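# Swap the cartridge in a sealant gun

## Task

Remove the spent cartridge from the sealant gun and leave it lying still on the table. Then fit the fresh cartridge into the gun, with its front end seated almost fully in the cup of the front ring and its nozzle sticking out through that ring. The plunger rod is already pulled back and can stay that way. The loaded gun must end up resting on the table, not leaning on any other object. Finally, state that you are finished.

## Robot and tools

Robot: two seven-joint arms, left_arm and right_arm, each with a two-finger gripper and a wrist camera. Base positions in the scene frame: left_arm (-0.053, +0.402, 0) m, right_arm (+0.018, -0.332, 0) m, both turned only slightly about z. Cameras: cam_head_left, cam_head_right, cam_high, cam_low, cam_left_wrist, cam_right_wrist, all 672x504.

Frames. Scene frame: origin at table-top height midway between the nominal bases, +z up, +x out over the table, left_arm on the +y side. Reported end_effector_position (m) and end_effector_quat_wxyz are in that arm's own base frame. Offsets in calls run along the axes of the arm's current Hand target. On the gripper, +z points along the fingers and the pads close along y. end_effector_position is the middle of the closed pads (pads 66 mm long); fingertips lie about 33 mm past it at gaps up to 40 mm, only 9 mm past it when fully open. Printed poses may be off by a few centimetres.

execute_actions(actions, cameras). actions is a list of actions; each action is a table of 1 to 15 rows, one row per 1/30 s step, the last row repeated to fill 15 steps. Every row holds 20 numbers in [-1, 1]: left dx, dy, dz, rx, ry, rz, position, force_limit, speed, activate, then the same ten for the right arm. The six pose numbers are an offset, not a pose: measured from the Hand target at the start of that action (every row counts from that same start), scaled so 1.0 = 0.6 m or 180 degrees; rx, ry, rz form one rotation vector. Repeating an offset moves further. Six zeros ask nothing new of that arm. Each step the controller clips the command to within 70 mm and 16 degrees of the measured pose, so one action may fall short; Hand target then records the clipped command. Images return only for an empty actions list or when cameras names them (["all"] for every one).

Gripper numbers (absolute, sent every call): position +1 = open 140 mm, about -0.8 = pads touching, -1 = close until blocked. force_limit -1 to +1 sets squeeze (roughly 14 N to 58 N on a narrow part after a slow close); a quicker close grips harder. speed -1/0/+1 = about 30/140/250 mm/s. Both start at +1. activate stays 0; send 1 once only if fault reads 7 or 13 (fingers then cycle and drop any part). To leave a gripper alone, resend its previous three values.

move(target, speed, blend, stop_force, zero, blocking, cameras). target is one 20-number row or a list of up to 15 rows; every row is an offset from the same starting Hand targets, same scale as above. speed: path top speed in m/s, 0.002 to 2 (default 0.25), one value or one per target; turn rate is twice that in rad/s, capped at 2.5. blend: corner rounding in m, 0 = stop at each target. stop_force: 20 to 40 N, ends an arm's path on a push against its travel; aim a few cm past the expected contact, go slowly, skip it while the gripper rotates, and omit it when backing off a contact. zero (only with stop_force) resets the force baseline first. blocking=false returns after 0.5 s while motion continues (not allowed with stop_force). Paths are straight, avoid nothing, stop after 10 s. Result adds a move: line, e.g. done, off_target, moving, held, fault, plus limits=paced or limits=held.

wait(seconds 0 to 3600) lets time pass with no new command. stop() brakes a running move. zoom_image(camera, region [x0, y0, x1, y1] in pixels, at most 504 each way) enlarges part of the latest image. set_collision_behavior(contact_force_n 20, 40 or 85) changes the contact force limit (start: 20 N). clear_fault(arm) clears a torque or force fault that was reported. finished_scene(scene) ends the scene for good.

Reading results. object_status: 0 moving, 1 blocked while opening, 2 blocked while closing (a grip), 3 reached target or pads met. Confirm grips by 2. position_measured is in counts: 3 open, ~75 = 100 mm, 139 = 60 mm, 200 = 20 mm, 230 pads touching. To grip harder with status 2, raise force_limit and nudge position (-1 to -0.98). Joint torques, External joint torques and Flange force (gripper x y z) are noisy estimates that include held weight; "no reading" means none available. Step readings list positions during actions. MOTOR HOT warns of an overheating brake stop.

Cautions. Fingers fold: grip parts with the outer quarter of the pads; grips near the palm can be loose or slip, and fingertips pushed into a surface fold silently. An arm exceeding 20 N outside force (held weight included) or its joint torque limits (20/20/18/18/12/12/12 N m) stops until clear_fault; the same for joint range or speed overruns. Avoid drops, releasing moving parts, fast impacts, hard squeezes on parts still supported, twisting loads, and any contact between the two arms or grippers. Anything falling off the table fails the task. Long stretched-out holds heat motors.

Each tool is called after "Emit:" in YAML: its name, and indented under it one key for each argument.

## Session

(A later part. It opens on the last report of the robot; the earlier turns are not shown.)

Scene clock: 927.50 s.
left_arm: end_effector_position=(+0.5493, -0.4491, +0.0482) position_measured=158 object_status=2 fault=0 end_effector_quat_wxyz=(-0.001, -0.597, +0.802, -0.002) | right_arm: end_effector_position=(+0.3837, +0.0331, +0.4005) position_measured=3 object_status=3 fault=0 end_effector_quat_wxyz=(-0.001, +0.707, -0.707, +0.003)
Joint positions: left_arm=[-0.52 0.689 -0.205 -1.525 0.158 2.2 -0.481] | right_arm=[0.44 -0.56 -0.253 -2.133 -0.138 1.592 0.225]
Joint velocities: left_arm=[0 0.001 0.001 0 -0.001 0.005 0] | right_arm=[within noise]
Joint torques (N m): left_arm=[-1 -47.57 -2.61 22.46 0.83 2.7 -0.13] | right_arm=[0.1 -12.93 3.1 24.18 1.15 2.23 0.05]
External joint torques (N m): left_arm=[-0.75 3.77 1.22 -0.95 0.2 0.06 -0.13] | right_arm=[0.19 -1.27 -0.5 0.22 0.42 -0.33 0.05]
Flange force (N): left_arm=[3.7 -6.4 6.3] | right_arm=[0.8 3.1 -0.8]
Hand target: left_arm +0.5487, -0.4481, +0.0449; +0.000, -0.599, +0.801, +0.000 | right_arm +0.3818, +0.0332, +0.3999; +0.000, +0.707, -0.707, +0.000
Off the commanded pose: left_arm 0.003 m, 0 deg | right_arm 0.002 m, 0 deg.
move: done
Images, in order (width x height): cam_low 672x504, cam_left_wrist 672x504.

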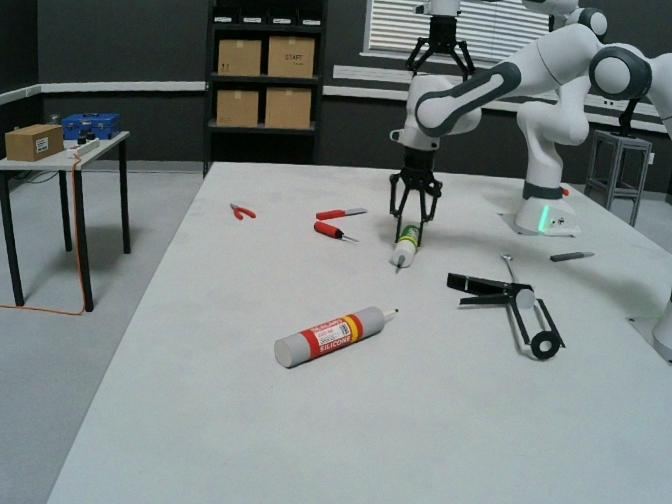

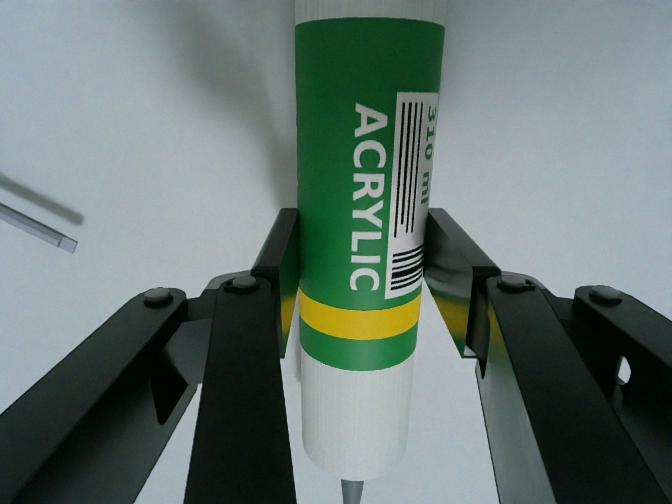

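Emit:
move:
  target:
    - [0, 0, 0, 0, 0, 0, 0.2, -0.05, -1, 0, 0, 0, 0, 0, 0, 0, 1, 1, 1, 0]
    - [0, 0, -0.1667, 0, 0, 0, 0.2, -0.05, -1, 0, 0, 0, 0, 0, 0, 0, 1, 1, 1, 0]
    - [-0.7608, -0.0548, -0.3418, 0, 0, -0.79, 0.2, -0.05, -1, 0, 0, 0, 0, 0, 0, 0, 1, 1, 1, 0]
  speed: [0.1, 0.15, 0.45]
  blend: [0, 0.03, 0]
  cameras: ["all"]

Scene clock: 958.90 s.
left_arm: end_effector_position=(+0.7094, -0.0180, +0.2505) position_measured=104 object_status=3 fault=0 end_effector_quat_wxyz=(+0.000, +0.953, +0.304, +0.001) | right_arm: end_effector_position=(+0.3837, +0.0331, +0.4005) position_measured=3 object_status=3 fault=0 end_effector_quat_wxyz=(-0.001, +0.707, -0.707, +0.003)
Joint positions: left_arm=[-0.428 0.583 0.58 -1.251 -0.31 1.749 -2.059] | right_arm=[0.44 -0.56 -0.253 -2.133 -0.138 1.592 0.225]
Joint velocities: left_arm=[0 0 0 0.001 0 -0.001 -0.006] | right_arm=[within noise]
Joint torques (N m): left_arm=[-0.68 -43.62 9.34 24.15 0.46 2.5 -0.04] | right_arm=[0.17 -12.91 3.12 24.15 1.15 2.23 0.09]
External joint torques (N m): left_arm=[-0.79 2.41 0.09 0.56 -0.45 -0.14 -0.04] | right_arm=[0.16 -1.26 -0.62 0.17 0.41 -0.35 0.09]
Flange force (N): left_arm=[10.0 8.5 -1.2] | right_arm=[1.0 3.1 -0.6]
Hand target: left_arm +0.7088, -0.0192, +0.2497; +0.000, +0.951, +0.308, +0.000 | right_arm +0.3818, +0.0332, +0.3999; +0.000, +0.707, -0.707, +0.000
Off the commanded pose: left_arm 0.002 m, 1 deg | right_arm 0.002 m, 0 deg.
move: done

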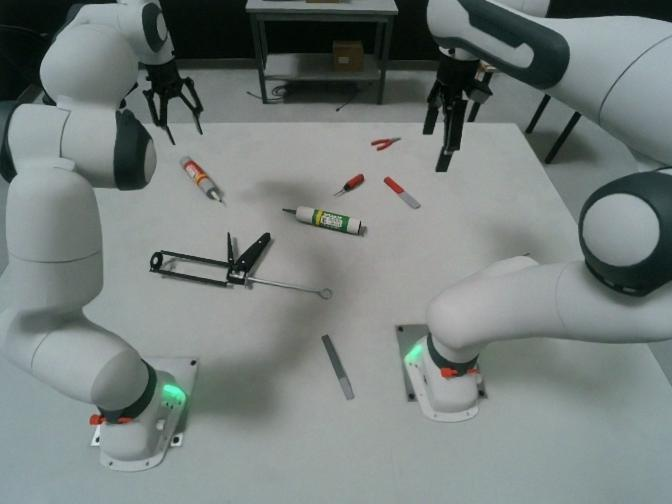

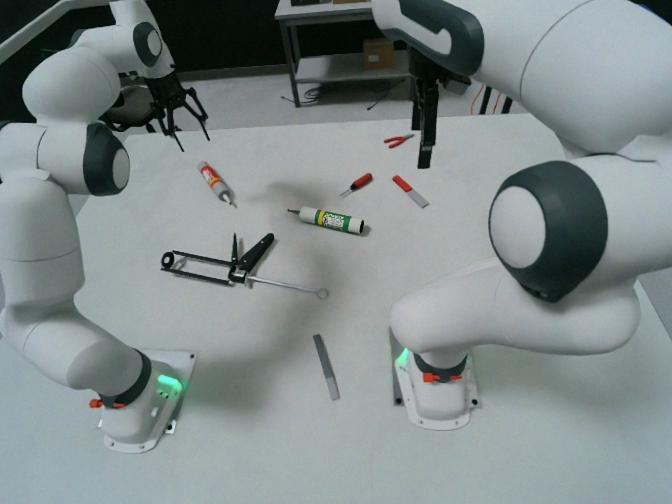

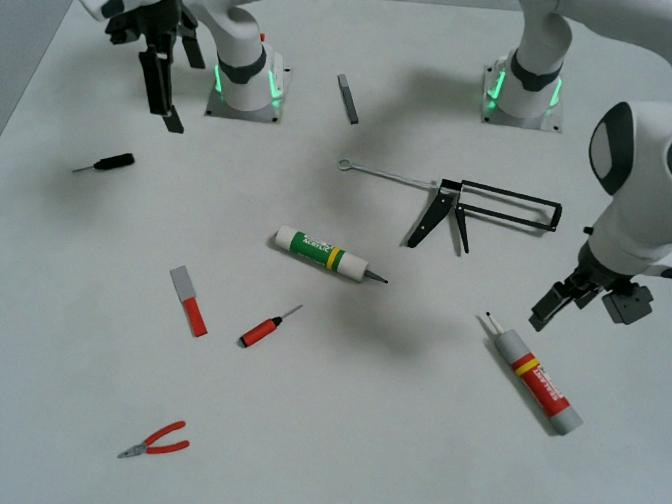

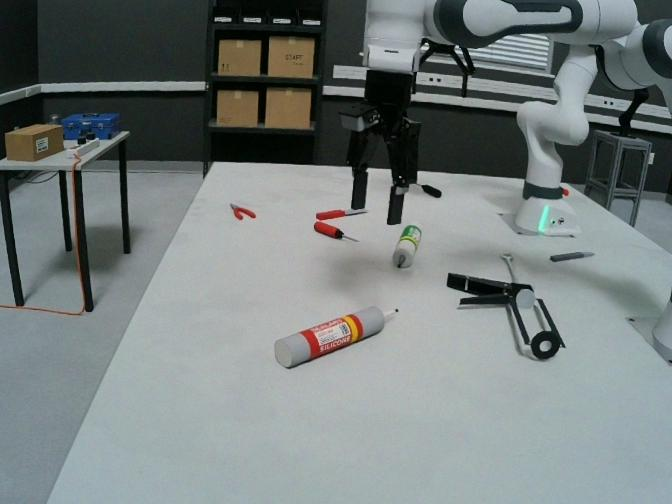

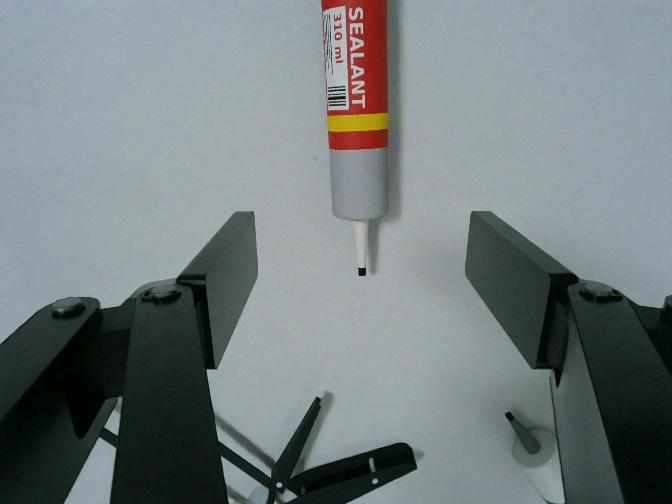

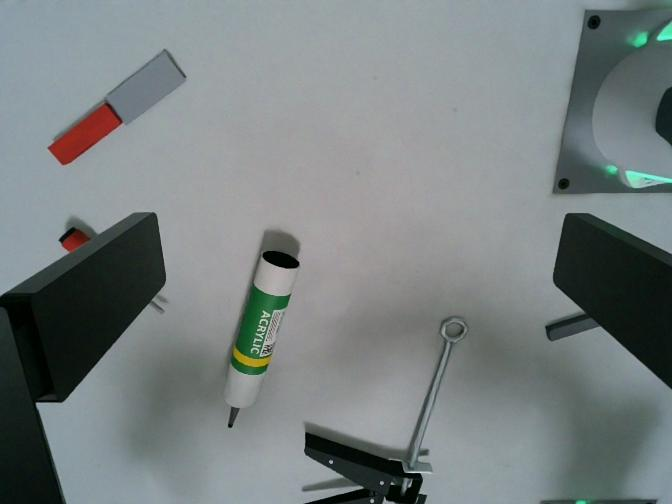

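Emit:
move:
  target: [0.1065, 0.008, 0.2162, 0, 0, -0.0156, 0.4, -0.05, 0, 0, 0, 0, 0, 0, 0, 0, 1, 1, 1, 0]
  speed: 0.25
  cameras: ["cam_left_wrist"]

Scene clock: 997.37 s.
left_arm: end_effector_position=(+0.7623, +0.0149, +0.1199) position_measured=78 object_status=3 fault=0 end_effector_quat_wxyz=(-0.002, +0.943, +0.331, -0.001) | right_arm: end_effector_position=(+0.3837, +0.0331, +0.4005) position_measured=3 object_status=3 fault=0 end_effector_quat_wxyz=(-0.001, +0.707, -0.707, +0.003)
Joint positions: left_arm=[-0.291 0.878 0.522 -1.089 -0.409 1.868 -2.058] | right_arm=[0.44 -0.56 -0.253 -2.133 -0.138 1.592 0.225]
Joint velocities: left_arm=[0.004 0 -0.003 0.002 0.001 0 0] | right_arm=[within noise]
Joint torques (N m): left_arm=[0.45 -51.99 10.64 23.65 0.53 2.87 0.1] | right_arm=[0.17 -12.93 3.16 24.22 1.13 2.21 0.05]
External joint torques (N m): left_arm=[0.32 1.66 -0.28 0.86 -0.37 0.26 0.1] | right_arm=[0.2 -1.27 -0.52 0.22 0.4 -0.37 0.05]
Flange force (N): left_arm=[12.9 9.2 0.7] | right_arm=[0.9 3.1 -0.8]
Hand target: left_arm +0.7634, +0.0142, +0.1199; +0.000, +0.944, +0.331, +0.000 | right_arm +0.3818, +0.0332, +0.3999; +0.000, +0.707, -0.707, +0.000
Off the commanded pose: left_arm 0.001 m, 0 deg | right_arm 0.002 m, 0 deg.
move: done

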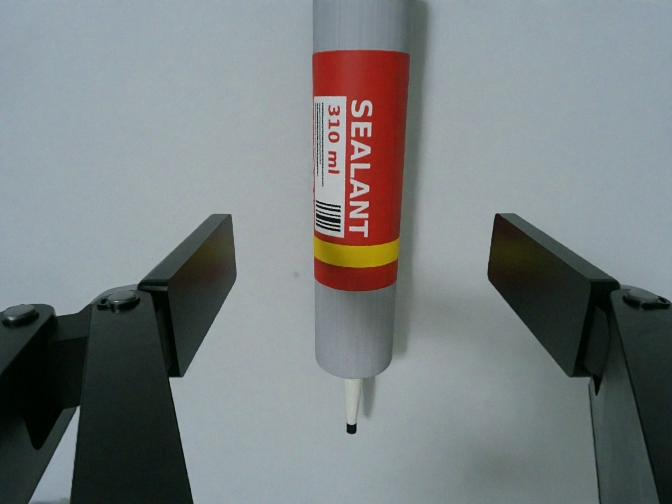

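Emit:
move:
  target:
    - [0.0067, 0.0008, 0.1055, 0, 0, 0.002, 0.4, -0.05, -1, 0, 0, 0, 0, 0, 0, 0, 1, 1, 1, 0]
    - [0.0067, 0.0008, 0.1055, 0, 0, 0.002, -1, -0.05, -1, 0, 0, 0, 0, 0, 0, 0, 1, 1, 1, 0]
  speed: 0.1
  cameras: ["cam_left_wrist", "cam_low"]

Emit:
wait:
  seconds: 1

Scene clock: 1016.37 s.
left_arm: end_effector_position=(+0.7743, +0.0148, +0.0705) position_measured=231 object_status=0 fault=0 end_effector_quat_wxyz=(+0.005, +0.944, +0.330, +0.011) | right_arm: end_effector_position=(+0.3837, +0.0331, +0.4005) position_measured=3 object_status=3 fault=0 end_effector_quat_wxyz=(-0.001, +0.707, -0.707, +0.003)
Joint positions: left_arm=[-0.275 0.938 0.489 -1.111 -0.428 1.978 -2.044] | right_arm=[0.44 -0.56 -0.253 -2.133 -0.138 1.592 0.225]
Joint torques (N m): left_arm=[0.45 -44.84 9.11 18.02 1.04 2.01 0.24] | right_arm=[0.2 -12.86 3.1 24.16 1.14 2.2 0.09]
External joint torques (N m): left_arm=[0.56 9.82 -1.78 -4.69 0.2 -0.67 0.24] | right_arm=[0.17 -1.3 -0.65 0.24 0.41 -0.37 0.09]
Flange force (N): left_arm=[7.4 4.3 13.5] | right_arm=[1.0 3.1 -0.9]
Hand target: left_arm +0.7668, +0.0163, +0.0566; +0.000, +0.945, +0.328, +0.000 | right_arm +0.3818, +0.0332, +0.3999; +0.000, +0.707, -0.707, +0.000
Off the commanded pose: left_arm 0.016 m, 1 deg | right_arm 0.002 m, 0 deg.
move: off_target (left_arm)
Images, in order (width x height): cam_low 672x504, cam_left_wrist 672x504.

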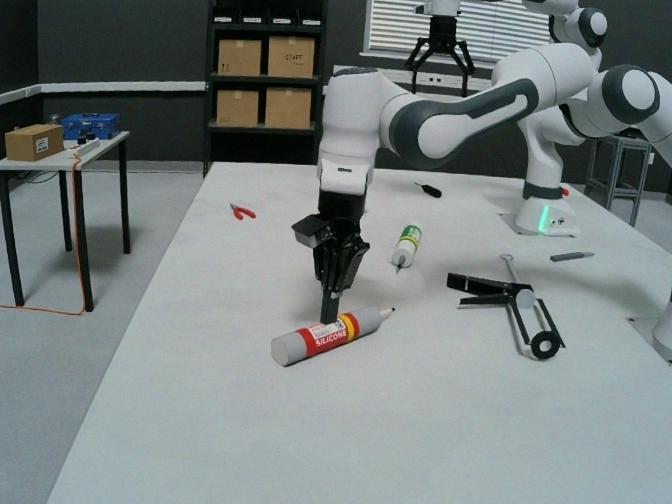

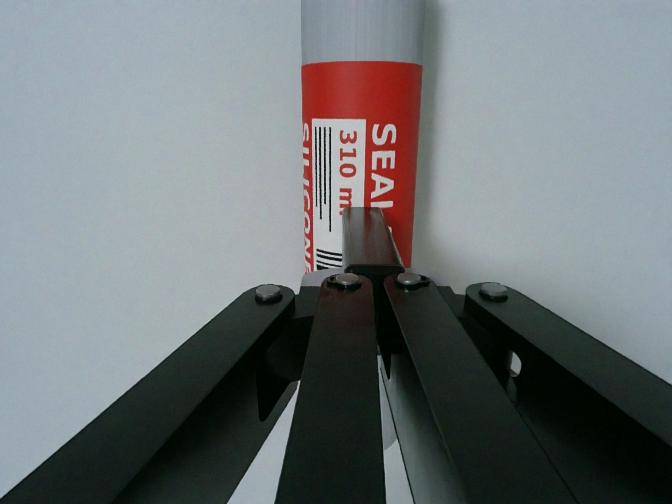

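Scene clock: 1017.37 s.
left_arm: end_effector_position=(+0.7743, +0.0148, +0.0705) position_measured=231 object_status=3 fault=0 end_effector_quat_wxyz=(+0.005, +0.944, +0.330, +0.011) | right_arm: end_effector_position=(+0.3837, +0.0331, +0.4005) position_measured=3 object_status=3 fault=0 end_effector_quat_wxyz=(-0.001, +0.707, -0.707, +0.003)
Joint positions: left_arm=[-0.275 0.938 0.489 -1.111 -0.428 1.978 -2.044] | right_arm=[0.44 -0.56 -0.253 -2.133 -0.138 1.592 0.225]
Joint torques (N m): left_arm=[0.45 -44.82 9.06 18.02 1.03 2.01 0.24] | right_arm=[0.14 -12.94 3.11 24.16 1.14 2.21 0.07]
External joint torques (N m): left_arm=[0.43 9.66 -1.85 -4.59 0.19 -0.66 0.24] | right_arm=[0.12 -1.39 -0.64 0.22 0.4 -0.36 0.07]
Flange force (N): left_arm=[7.1 4.3 13.3] | right_arm=[1.1 3.4 -0.7]
Hand target: left_arm +0.7668, +0.0163, +0.0566; +0.000, +0.945, +0.328, +0.000 | right_arm +0.3818, +0.0332, +0.3999; +0.000, +0.707, -0.707, +0.000
Tool commands: left_gripper/position=-1.0 left_gripper/force_limit=-0.05 left_gripper/speed=-1.0 left_gripper/activate=+0.0 right_gripper/position=+1.0 right_gripper/force_limit=+1.0 right_gripper/speed=+1.0 right_gripper/activate=+0.0
Off the commanded pose: left_arm 0.016 m, 1 deg | right_arm 0.002 m, 0 deg.
wait: 1.00 s; at rest by 0.17 s

Emit:
move:
  target:
    - [0, 0, -0.1055, 0, 0, 0, -1, -0.05, -1, 0, 0, 0, 0, 0, 0, 0, 1, 1, 1, 0]
    - [0, 0, -0.1055, 0, 0, 0, 0.4, -0.05, 0, 0, 0, 0, 0, 0, 0, 0, 1, 1, 1, 0]
  speed: 0.1
  cameras: ["cam_left_wrist"]

Scene clock: 1036.13 s.
left_arm: end_effector_position=(+0.7677, +0.0160, +0.1208) position_measured=78 object_status=0 fault=0 end_effector_quat_wxyz=(+0.002, +0.946, +0.325, +0.001) | right_arm: end_effector_position=(+0.3837, +0.0331, +0.4005) position_measured=3 object_status=3 fault=0 end_effector_quat_wxyz=(-0.001, +0.707, -0.707, +0.003)
Joint positions: left_arm=[-0.273 0.892 0.51 -1.058 -0.41 1.861 -2.046] | right_arm=[0.44 -0.56 -0.253 -2.133 -0.138 1.592 0.225]
Joint torques (N m): left_arm=[-0.4 -51.78 10.96 23.44 0.94 2.5 -0.08] | right_arm=[0.18 -12.91 3.07 24.27 1.15 2.21 0.11]
External joint torques (N m): left_arm=[-0.52 2.51 0.29 0.48 0.06 -0.14 -0.08] | right_arm=[0.17 -1.31 -0.67 0.3 0.42 -0.37 0.11]
Flange force (N): left_arm=[0.0 0.0 0.0] | right_arm=[1.0 3.0 -1.0]
Hand target: left_arm +0.7669, +0.0164, +0.1199; +0.000, +0.945, +0.328, +0.000 | right_arm +0.3818, +0.0332, +0.3999; +0.000, +0.707, -0.707, +0.000
Off the commanded pose: left_arm 0.001 m, 0 deg | right_arm 0.002 m, 0 deg.
move: done

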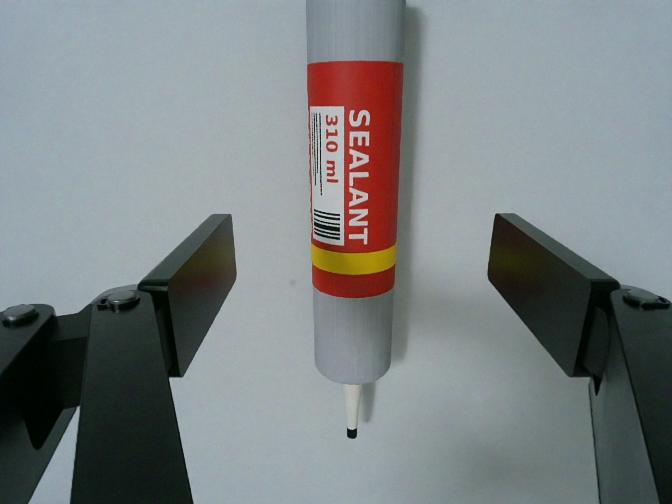

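Emit:
move:
  target:
    - [0, -0.0015, 0.1323, 0, 0, -0.001, 0.4, -0.05, -1, 0, 0, 0, 0, 0, 0, 0, 1, 1, 1, 0]
    - [0, -0.0015, 0.1323, 0, 0, -0.001, -1, -0.05, -1, 0, 0, 0, 0, 0, 0, 0, 1, 1, 1, 0]
  speed: 0.1
  cameras: ["cam_left_wrist", "cam_low"]

Emit:
wait:
  seconds: 1

Scene clock: 1048.07 s.
left_arm: end_effector_position=(+0.7651, +0.0171, +0.0395) position_measured=158 object_status=0 fault=0 end_effector_quat_wxyz=(-0.001, +0.943, +0.332, -0.002) | right_arm: end_effector_position=(+0.3837, +0.0331, +0.4005) position_measured=3 object_status=3 fault=0 end_effector_quat_wxyz=(-0.001, +0.707, -0.707, +0.003)
Joint positions: left_arm=[-0.273 0.97 0.48 -1.129 -0.432 2 -2.043] | right_arm=[0.44 -0.56 -0.253 -2.133 -0.138 1.592 0.225]
Joint torques (N m): left_arm=[0.15 -53.63 10.75 22.75 0.87 2.84 0.23] | right_arm=[0.21 -12.91 3.09 24.21 1.15 2.2 0.11]
External joint torques (N m): left_arm=[0.35 1.3 -0.28 0.31 0.04 0.23 0.23] | right_arm=[0.23 -1.25 -0.61 0.22 0.41 -0.37 0.11]
Flange force (N): left_arm=[7.0 4.4 2.1] | right_arm=[0.9 3.0 -0.8]
Hand target: left_arm +0.7663, +0.0170, +0.0406; +0.000, +0.944, +0.329, +0.000 | right_arm +0.3818, +0.0332, +0.3999; +0.000, +0.707, -0.707, +0.000
Off the commanded pose: left_arm 0.002 m, 0 deg | right_arm 0.002 m, 0 deg.
move: done
Images, in order (width x height): cam_low 672x504, cam_left_wrist 672x504.

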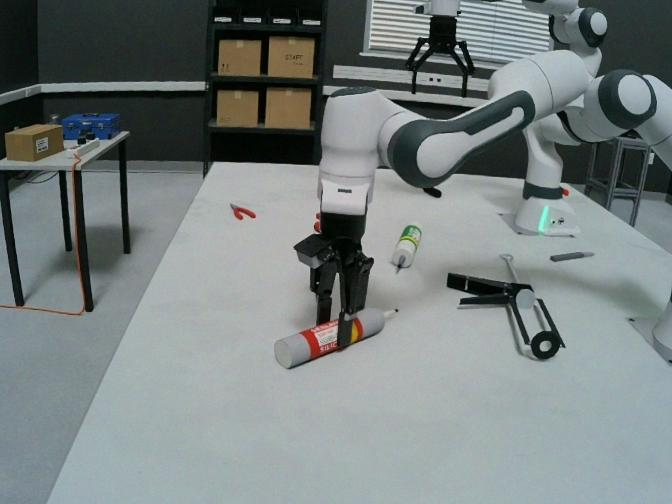

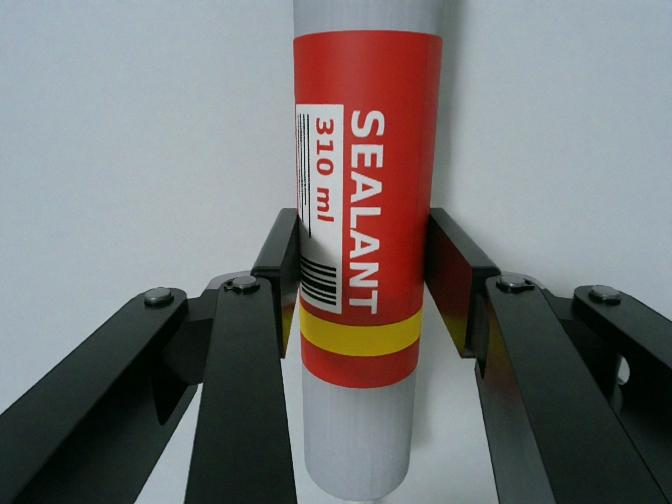

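Scene clock: 1049.07 s.
left_arm: end_effector_position=(+0.7651, +0.0171, +0.0395) position_measured=158 object_status=2 fault=0 end_effector_quat_wxyz=(-0.001, +0.943, +0.332, -0.002) | right_arm: end_effector_position=(+0.3837, +0.0331, +0.4005) position_measured=3 object_status=3 fault=0 end_effector_quat_wxyz=(-0.001, +0.707, -0.707, +0.003)
Joint positions: left_arm=[-0.273 0.97 0.48 -1.129 -0.432 2 -2.043] | right_arm=[0.44 -0.56 -0.253 -2.133 -0.138 1.592 0.225]
Joint torques (N m): left_arm=[0.17 -53.61 10.77 22.8 0.88 2.85 0.24] | right_arm=[0.2 -12.89 3.18 24.24 1.15 2.21 0.06]
External joint torques (N m): left_arm=[-0.09 1.43 -0.54 0.41 0.03 0.22 0.24] | right_arm=[0.17 -1.34 -0.57 0.31 0.41 -0.36 0.06]
Flange force (N): left_arm=[7.0 5.2 2.2] | right_arm=[1.0 3.1 -1.1]
Hand target: left_arm +0.7663, +0.0170, +0.0406; +0.000, +0.944, +0.329, +0.000 | right_arm +0.3818, +0.0332, +0.3999; +0.000, +0.707, -0.707, +0.000
Tool commands: left_gripper/position=-1.0 left_gripper/force_limit=-0.05 left_gripper/speed=-1.0 left_gripper/activate=+0.0 right_gripper/position=+1.0 right_gripper/force_limit=+1.0 right_gripper/speed=+1.0 right_gripper/activate=+0.0
Off the commanded pose: left_arm 0.002 m, 0 deg | right_arm 0.002 m, 0 deg.
wait: 1.00 s; at rest by 0.17 s

Emit:
move:
  target:
    - [0, 0, -0.1823, 0, 0, 0, -1, -0.05, -1, 0, 0, 0, 0, 0, 0, 0, 1, 1, 1, 0]
    - [-0.3028, -0.3694, -0.1823, 0, 0, 0.7722, -1, -0.05, -1, 0, 0, 0, 0, 0, 0, 0, 1, 1, 1, 0]
  speed: [0.1, 0.3]
  blend: [0.02, 0]
  cameras: ["cam_left_wrist", "cam_low", "cam_high"]

Emit:
zoom_image:
  camera: "cam_left_wrist"
  region: [420, 0, 672, 200]

Scene clock: 1126.73 s.
left_arm: end_effector_position=(+0.4827, +0.0776, +0.1466) position_measured=158 object_status=2 fault=0 end_effector_quat_wxyz=(-0.004, -0.642, +0.767, +0.004) | right_arm: end_effector_position=(+0.3837, +0.0331, +0.4005) position_measured=3 object_status=3 fault=0 end_effector_quat_wxyz=(-0.001, +0.707, -0.707, +0.003)
Joint positions: left_arm=[-0.011 -0.073 0.168 -2.353 0.02 2.27 0.321] | right_arm=[0.44 -0.56 -0.253 -2.133 -0.138 1.592 0.225]
Joint velocities: left_arm=[0 -0.001 0 0 0 0.001 0.005] | right_arm=[within noise]
Joint torques (N m): left_arm=[-0.44 -28.01 -0.34 24.5 0.12 3.04 0.29] | right_arm=[0.12 -12.9 3.12 24.22 1.15 2.2 0.07]
External joint torques (N m): left_arm=[-0.38 -0.57 0.15 1.83 -0.45 0.53 0.29] | right_arm=[0.07 -1.33 -0.67 0.29 0.41 -0.37 0.07]
Flange force (N): left_arm=[-1.8 -4.3 -1.3] | right_arm=[1.1 3.0 -1.0]
Hand target: left_arm +0.4862, +0.0776, +0.1500; +0.000, -0.639, +0.769, +0.000 | right_arm +0.3818, +0.0332, +0.3999; +0.000, +0.707, -0.707, +0.000
Off the commanded pose: left_arm 0.005 m, 1 deg | right_arm 0.002 m, 0 deg.
move: off_target (left_arm)
Images, in order (width x height): cam_high 672x504, cam_low 672x504, cam_left_wrist 672x504.

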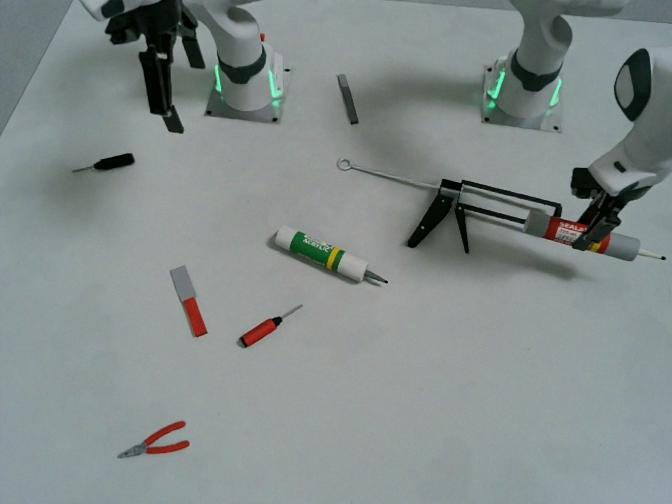

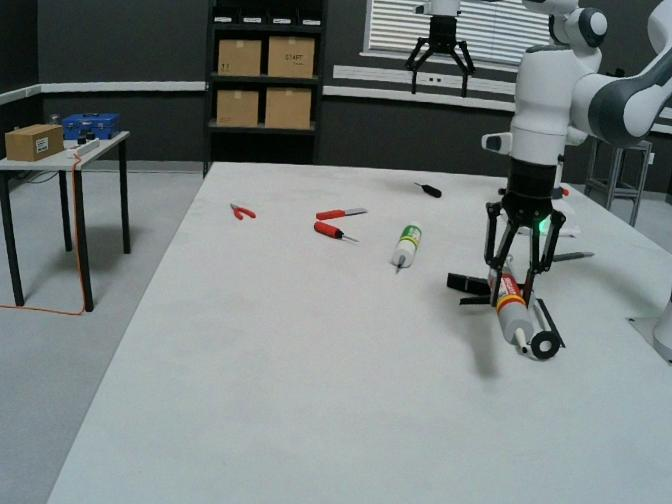

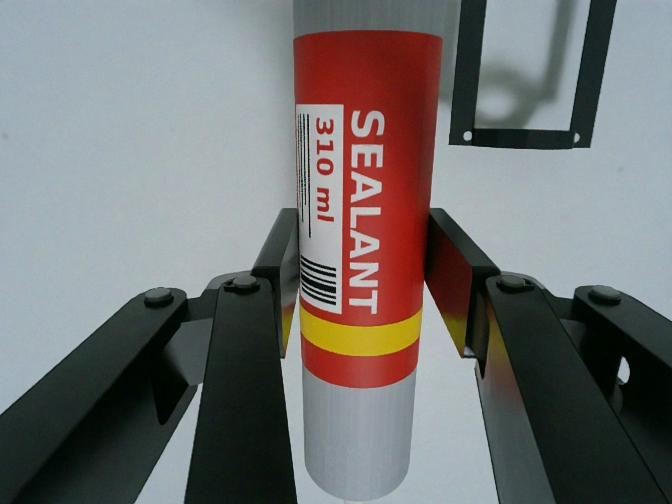

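Scaled by 2.000.

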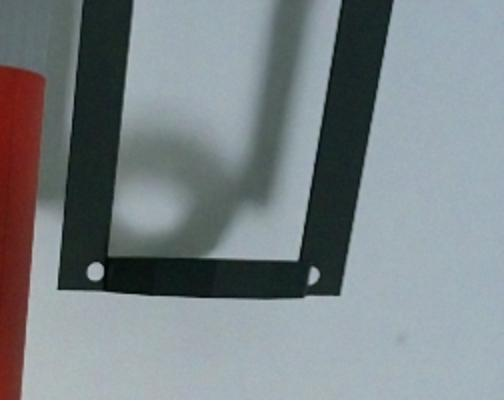

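Emit:
move:
  target:
    - [0.3587, 0.1709, 0, 0, 0, 0, -1, -0.05, -1, 0, 0, 0, 0, 0, 0, 0, 1, 1, 1, 0]
    - [0.3587, 0.1709, 0.0357, 0, 0.0889, 0, -1, -0.05, -1, 0, 0, 0, 0, 0, 0, 0, 1, 1, 1, 0]
  speed: 0.15
  blend: [0.01, 0]
  cameras: ["cam_left_wrist", "cam_low", "cam_high"]

Emit:
zoom_image:
  camera: "cam_low"
  region: [480, 200, 600, 380]

Scene clock: 1267.77 s.
left_arm: end_effector_position=(+0.3434, -0.1152, +0.1272) position_measured=158 object_status=2 fault=0 end_effector_quat_wxyz=(-0.110, -0.636, +0.759, -0.086) | right_arm: end_effector_position=(+0.3837, +0.0331, +0.4005) position_measured=3 object_status=3 fault=0 end_effector_quat_wxyz=(-0.001, +0.707, -0.707, +0.003)
Joint positions: left_arm=[-0.285 -0.421 0.151 -2.779 -0.3 2.322 0.239] | right_arm=[0.44 -0.56 -0.253 -2.133 -0.138 1.592 0.225]
Joint velocities: left_arm=[0.001 -0.001 0 0 0 0.002 0.008] | right_arm=[within noise]
Joint torques (N m): left_arm=[-0.78 -13.91 -1.4 23.37 0.32 2.75 0.19] | right_arm=[0.15 -12.89 3.15 24.23 1.16 2.22 0.07]
External joint torques (N m): left_arm=[-0.81 0.4 0.24 1.74 -0.13 0.48 0.18] | right_arm=[0.14 -1.2 -0.6 0.21 0.42 -0.36 0.07]
Flange force (N): left_arm=[-0.1 -7.5 1.6] | right_arm=[0.9 2.9 -0.8]
Hand target: left_arm +0.3461, -0.1153, +0.1287; -0.107, -0.633, +0.761, -0.089 | right_arm +0.3818, +0.0332, +0.3999; +0.000, +0.707, -0.707, +0.000
Off the commanded pose: left_arm 0.003 m, 1 deg | right_arm 0.002 m, 0 deg.
move: done
Images, in order (width x height): cam_high 672x504, cam_low 672x504, cam_left_wrist 672x504.

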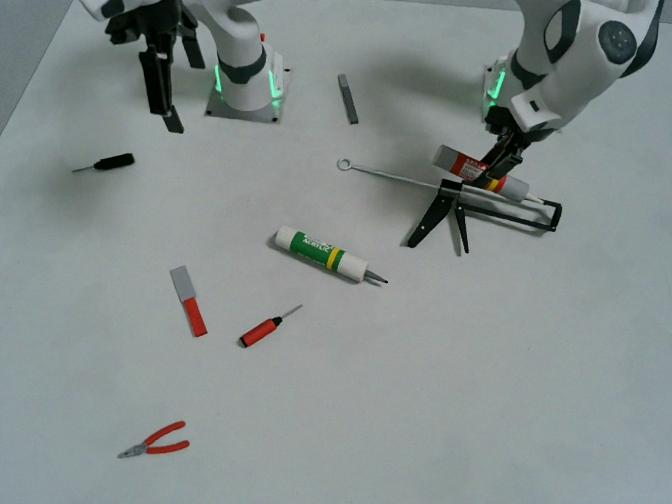

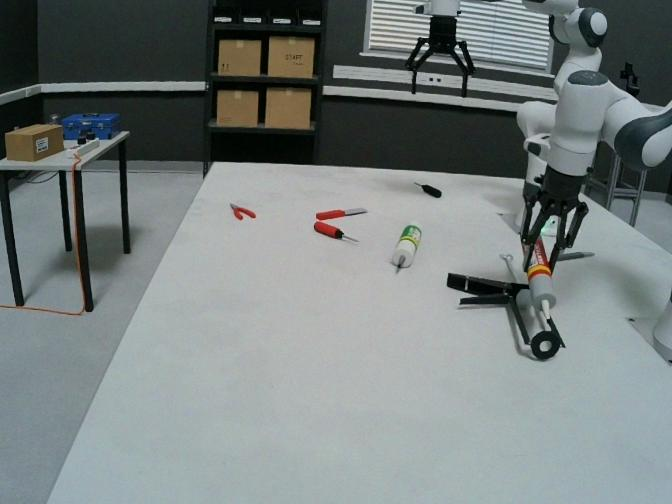

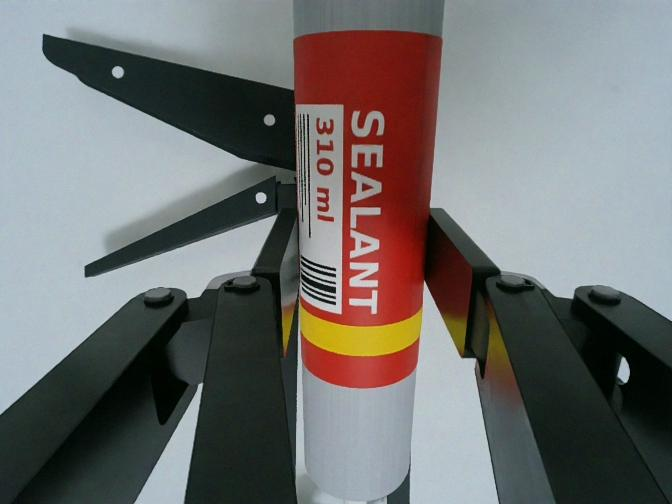

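Scaled by 2.800.

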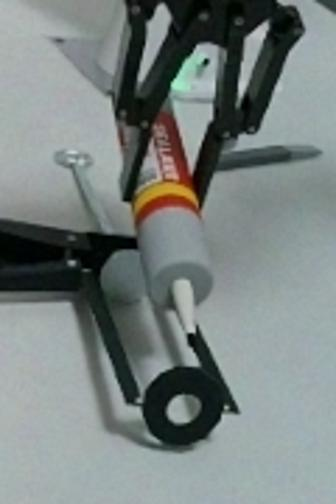

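Emit:
zoom_image:
  camera: "cam_left_wrist"
  region: [260, 330, 460, 504]

Scaled by 2.520.

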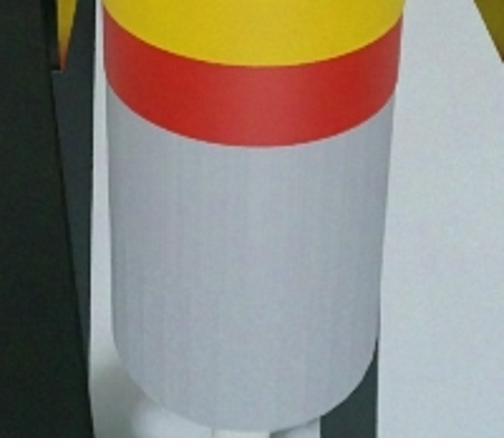

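Emit:
move:
  target:
    - [0, -0.0113, 0, 0, 0, 0, -1, -0.05, -1, 0, 0, 0, 0, 0, 0, 0, 1, 1, 1, 0]
    - [0.0138, -0.0113, 0.0481, 0, 0, 0, -1, -0.05, -1, 0, 0, 0, 0, 0, 0, 0, 1, 1, 1, 0]
  speed: 0.08
  cameras: ["cam_left_wrist", "cam_low"]

Emit:
zoom_image:
  camera: "cam_low"
  region: [480, 200, 600, 380]

Emit:
zoom_image:
  camera: "cam_left_wrist"
  region: [260, 330, 460, 504]

Scene clock: 1305.47 s.
left_arm: end_effector_position=(+0.3470, -0.1315, +0.1018) position_measured=158 object_status=2 fault=0 end_effector_quat_wxyz=(-0.109, -0.634, +0.760, -0.085) | right_arm: end_effector_position=(+0.3837, +0.0331, +0.4005) position_measured=3 object_status=3 fault=0 end_effector_quat_wxyz=(-0.001, +0.707, -0.707, +0.003)
Joint positions: left_arm=[-0.339 -0.337 0.151 -2.785 -0.348 2.417 0.249] | right_arm=[0.44 -0.56 -0.253 -2.133 -0.138 1.592 0.225]
Joint velocities: left_arm=[0 0 0 0.001 0 0.004 0.001] | right_arm=[within noise]
Joint torques (N m): left_arm=[-1.03 -15.61 -1.23 22.17 -0.12 2.81 0.32] | right_arm=[0.18 -13 3.04 24.21 1.15 2.21 0.05]
External joint torques (N m): left_arm=[-1.04 0.57 0.14 1.61 -0.61 0.54 0.31] | right_arm=[0.15 -1.37 -0.74 0.27 0.41 -0.36 0.05]
Flange force (N): left_arm=[0.3 -8.0 4.7] | right_arm=[1.2 3.1 -0.9]
Hand target: left_arm +0.3498, -0.1322, +0.1033; -0.107, -0.633, +0.761, -0.089 | right_arm +0.3818, +0.0332, +0.3999; +0.000, +0.707, -0.707, +0.000
Off the commanded pose: left_arm 0.003 m, 1 deg | right_arm 0.002 m, 0 deg.
move: done
Images, in order (width x height): cam_low 672x504, cam_left_wrist 672x504.

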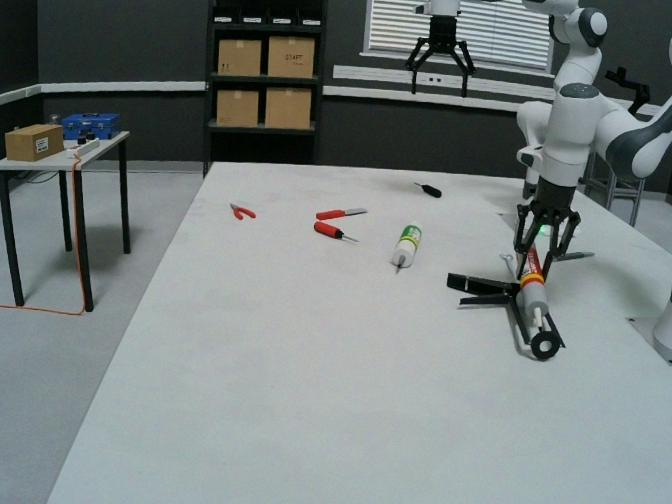

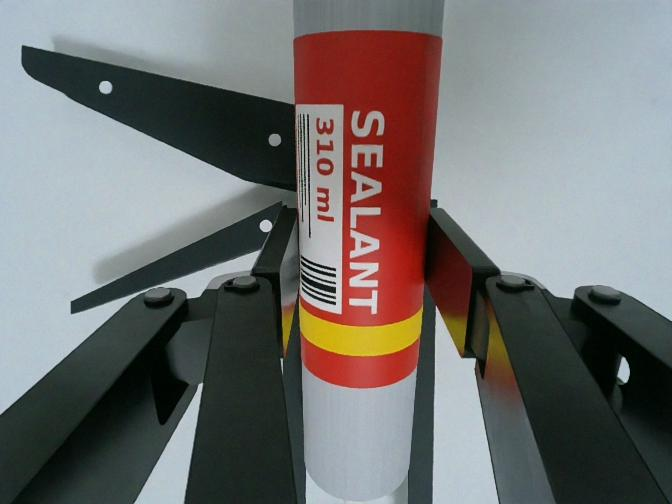

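Scaled by 2.800.

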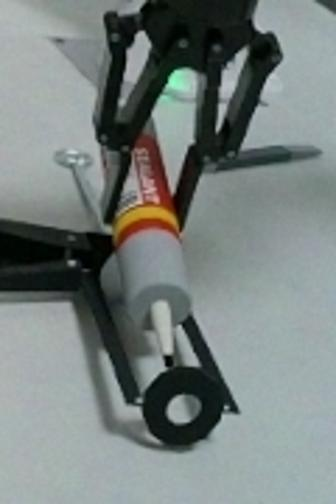

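Scaled by 2.520.

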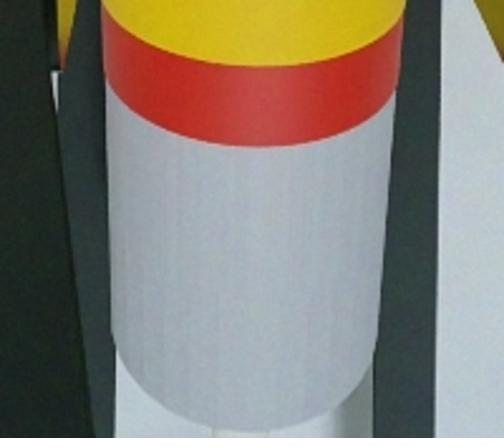

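Emit:
move:
  target: [-0.075, 0.002, 0, 0, 0, 0, -1, -0.05, -1, 0, 0, 0, 0, 0, 0, 0, 1, 1, 1, 0]
  speed: 0.08
  cameras: ["cam_left_wrist", "cam_low", "cam_high"]

Emit:
zoom_image:
  camera: "cam_low"
  region: [480, 200, 600, 380]

Emit:
zoom_image:
  camera: "cam_high"
  region: [440, 140, 600, 260]

Scene clock: 1320.47 s.
left_arm: end_effector_position=(+0.3535, -0.0899, +0.0894) position_measured=158 object_status=2 fault=0 end_effector_quat_wxyz=(-0.111, -0.637, +0.758, -0.087) | right_arm: end_effector_position=(+0.3837, +0.0331, +0.4005) position_measured=3 object_status=3 fault=0 end_effector_quat_wxyz=(-0.001, +0.707, -0.707, +0.003)
Joint positions: left_arm=[-0.308 -0.304 0.242 -2.784 -0.32 2.425 0.345] | right_arm=[0.44 -0.56 -0.253 -2.133 -0.138 1.592 0.225]
Joint velocities: left_arm=[0.001 0.001 0.001 0.001 0 -0.001 0.006] | right_arm=[within noise]
Joint torques (N m): left_arm=[-0.8 -15.81 -1.65 22.04 0.88 2.63 0.33] | right_arm=[0.14 -12.88 3.16 24.26 1.14 2.21 0.01]
External joint torques (N m): left_arm=[-0.8 0.49 0.19 2.22 0.41 0.47 0.32] | right_arm=[0.17 -1.15 -0.53 0.25 0.4 -0.36 0.01]
Flange force (N): left_arm=[-1.7 -8.8 1.7] | right_arm=[0.9 2.6 -1.0]
Hand target: left_arm +0.3565, -0.0895, +0.0908; -0.107, -0.633, +0.761, -0.089 | right_arm +0.3818, +0.0332, +0.3999; +0.000, +0.707, -0.707, +0.000
Off the commanded pose: left_arm 0.003 m, 1 deg | right_arm 0.002 m, 0 deg.
move: done
Images, in order (width x height): cam_high 672x504, cam_low 672x504, cam_left_wrist 672x504.

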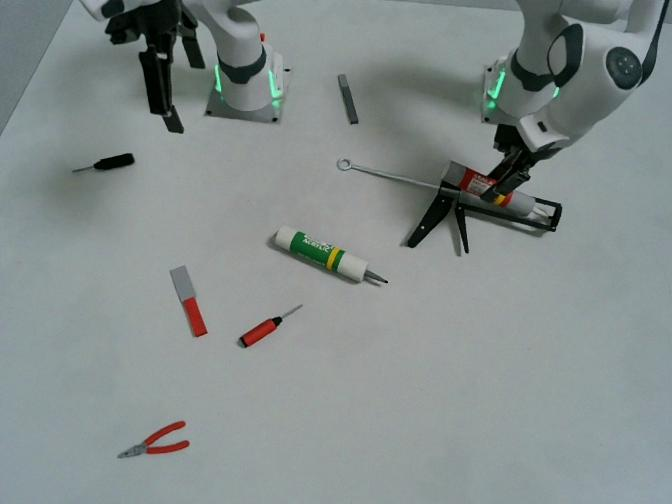

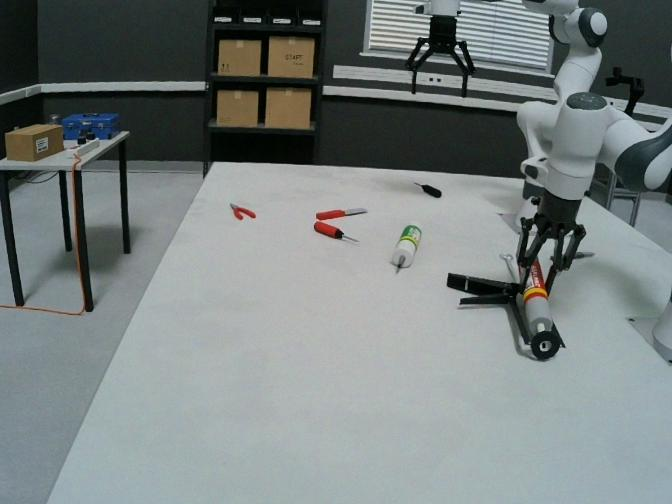

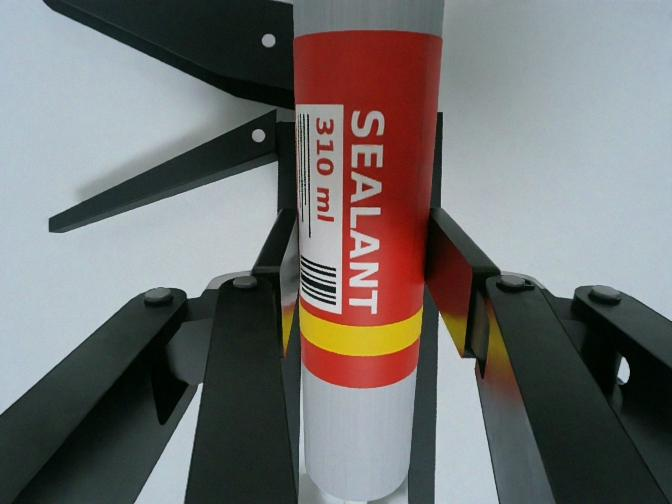

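Scaled by 2.800.

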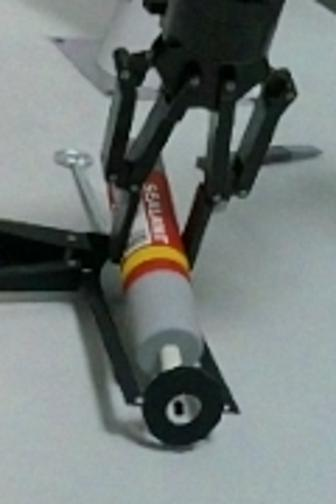

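Scaled by 3.150.

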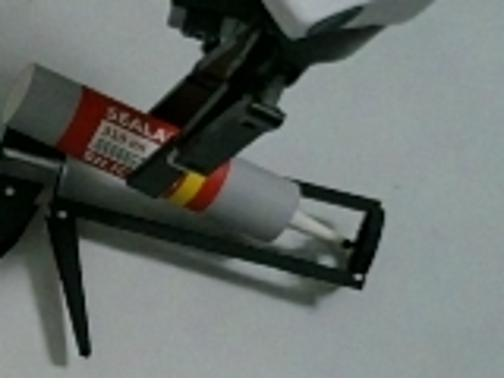

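Emit:
move:
  target: [-0.05, 0.001, 0, 0, 0, 0, -1, -0.05, -1, 0, 0, 0, 0, 0, 0, 0, 1, 1, 1, 0]
  speed: 0.06
  cameras: ["cam_left_wrist", "cam_low", "cam_high"]

Emit:
zoom_image:
  camera: "cam_low"
  region: [480, 200, 600, 380]

Emit:
zoom_image:
  camera: "cam_high"
  region: [440, 140, 600, 260]

Emit:
zoom_image:
  camera: "cam_left_wrist"
  region: [260, 330, 460, 504]

Scene clock: 1332.87 s.
left_arm: end_effector_position=(+0.3578, -0.0621, +0.0811) position_measured=158 object_status=2 fault=0 end_effector_quat_wxyz=(-0.112, -0.637, +0.758, -0.087) | right_arm: end_effector_position=(+0.3837, +0.0331, +0.4005) position_measured=3 object_status=3 fault=0 end_effector_quat_wxyz=(-0.001, +0.707, -0.707, +0.003)
Joint positions: left_arm=[-0.289 -0.272 0.301 -2.772 -0.305 2.429 0.412] | right_arm=[0.44 -0.56 -0.253 -2.133 -0.138 1.592 0.225]
Joint velocities: left_arm=[0.001 -0.001 -0.001 0.001 0 0 0.006] | right_arm=[within noise]
Joint torques (N m): left_arm=[-0.48 -16.2 -1.64 21.77 1.02 2.71 0.33] | right_arm=[0.21 -12.91 3.16 24.12 1.15 2.2 0.08]
External joint torques (N m): left_arm=[-0.52 0.57 0.33 2.3 0.56 0.6 0.32] | right_arm=[0.25 -1.27 -0.54 0.12 0.42 -0.37 0.08]
Flange force (N): left_arm=[-3.0 -8.7 1.5] | right_arm=[0.8 3.3 -0.6]
Hand target: left_arm +0.3612, -0.0610, +0.0825; -0.107, -0.633, +0.761, -0.089 | right_arm +0.3818, +0.0332, +0.3999; +0.000, +0.707, -0.707, +0.000
Off the commanded pose: left_arm 0.004 m, 1 deg | right_arm 0.002 m, 0 deg.
move: off_target (left_arm)
Images, in order (width x height): cam_high 672x504, cam_low 672x504, cam_left_wrist 672x504.

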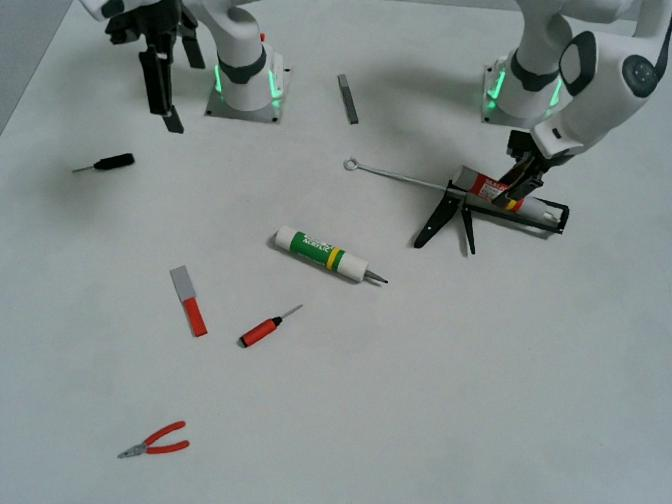

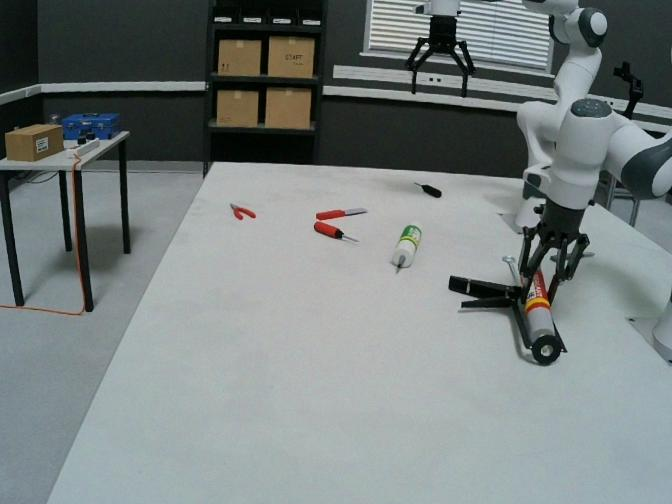

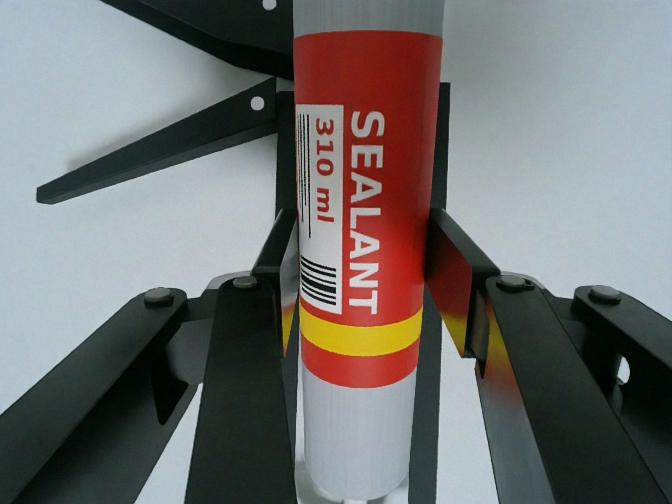

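Scaled by 2.800.

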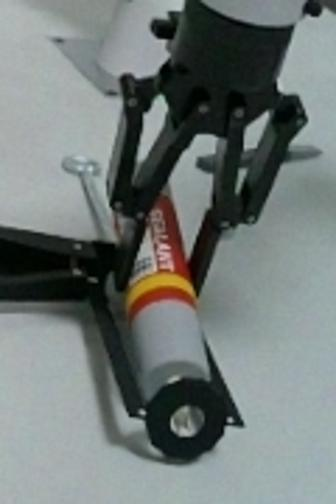

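Scaled by 3.150.

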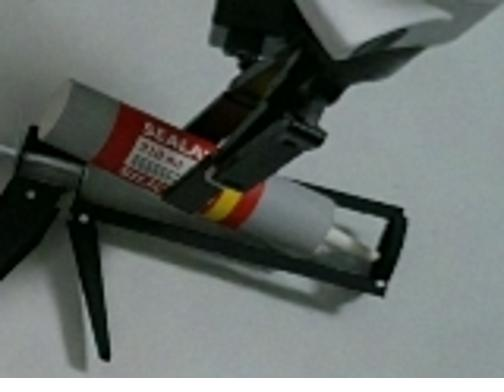

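Scaled by 2.520.

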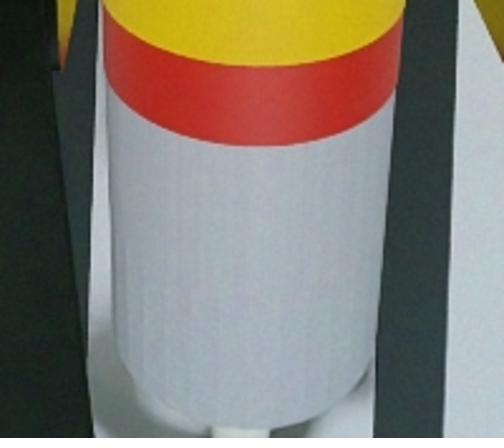

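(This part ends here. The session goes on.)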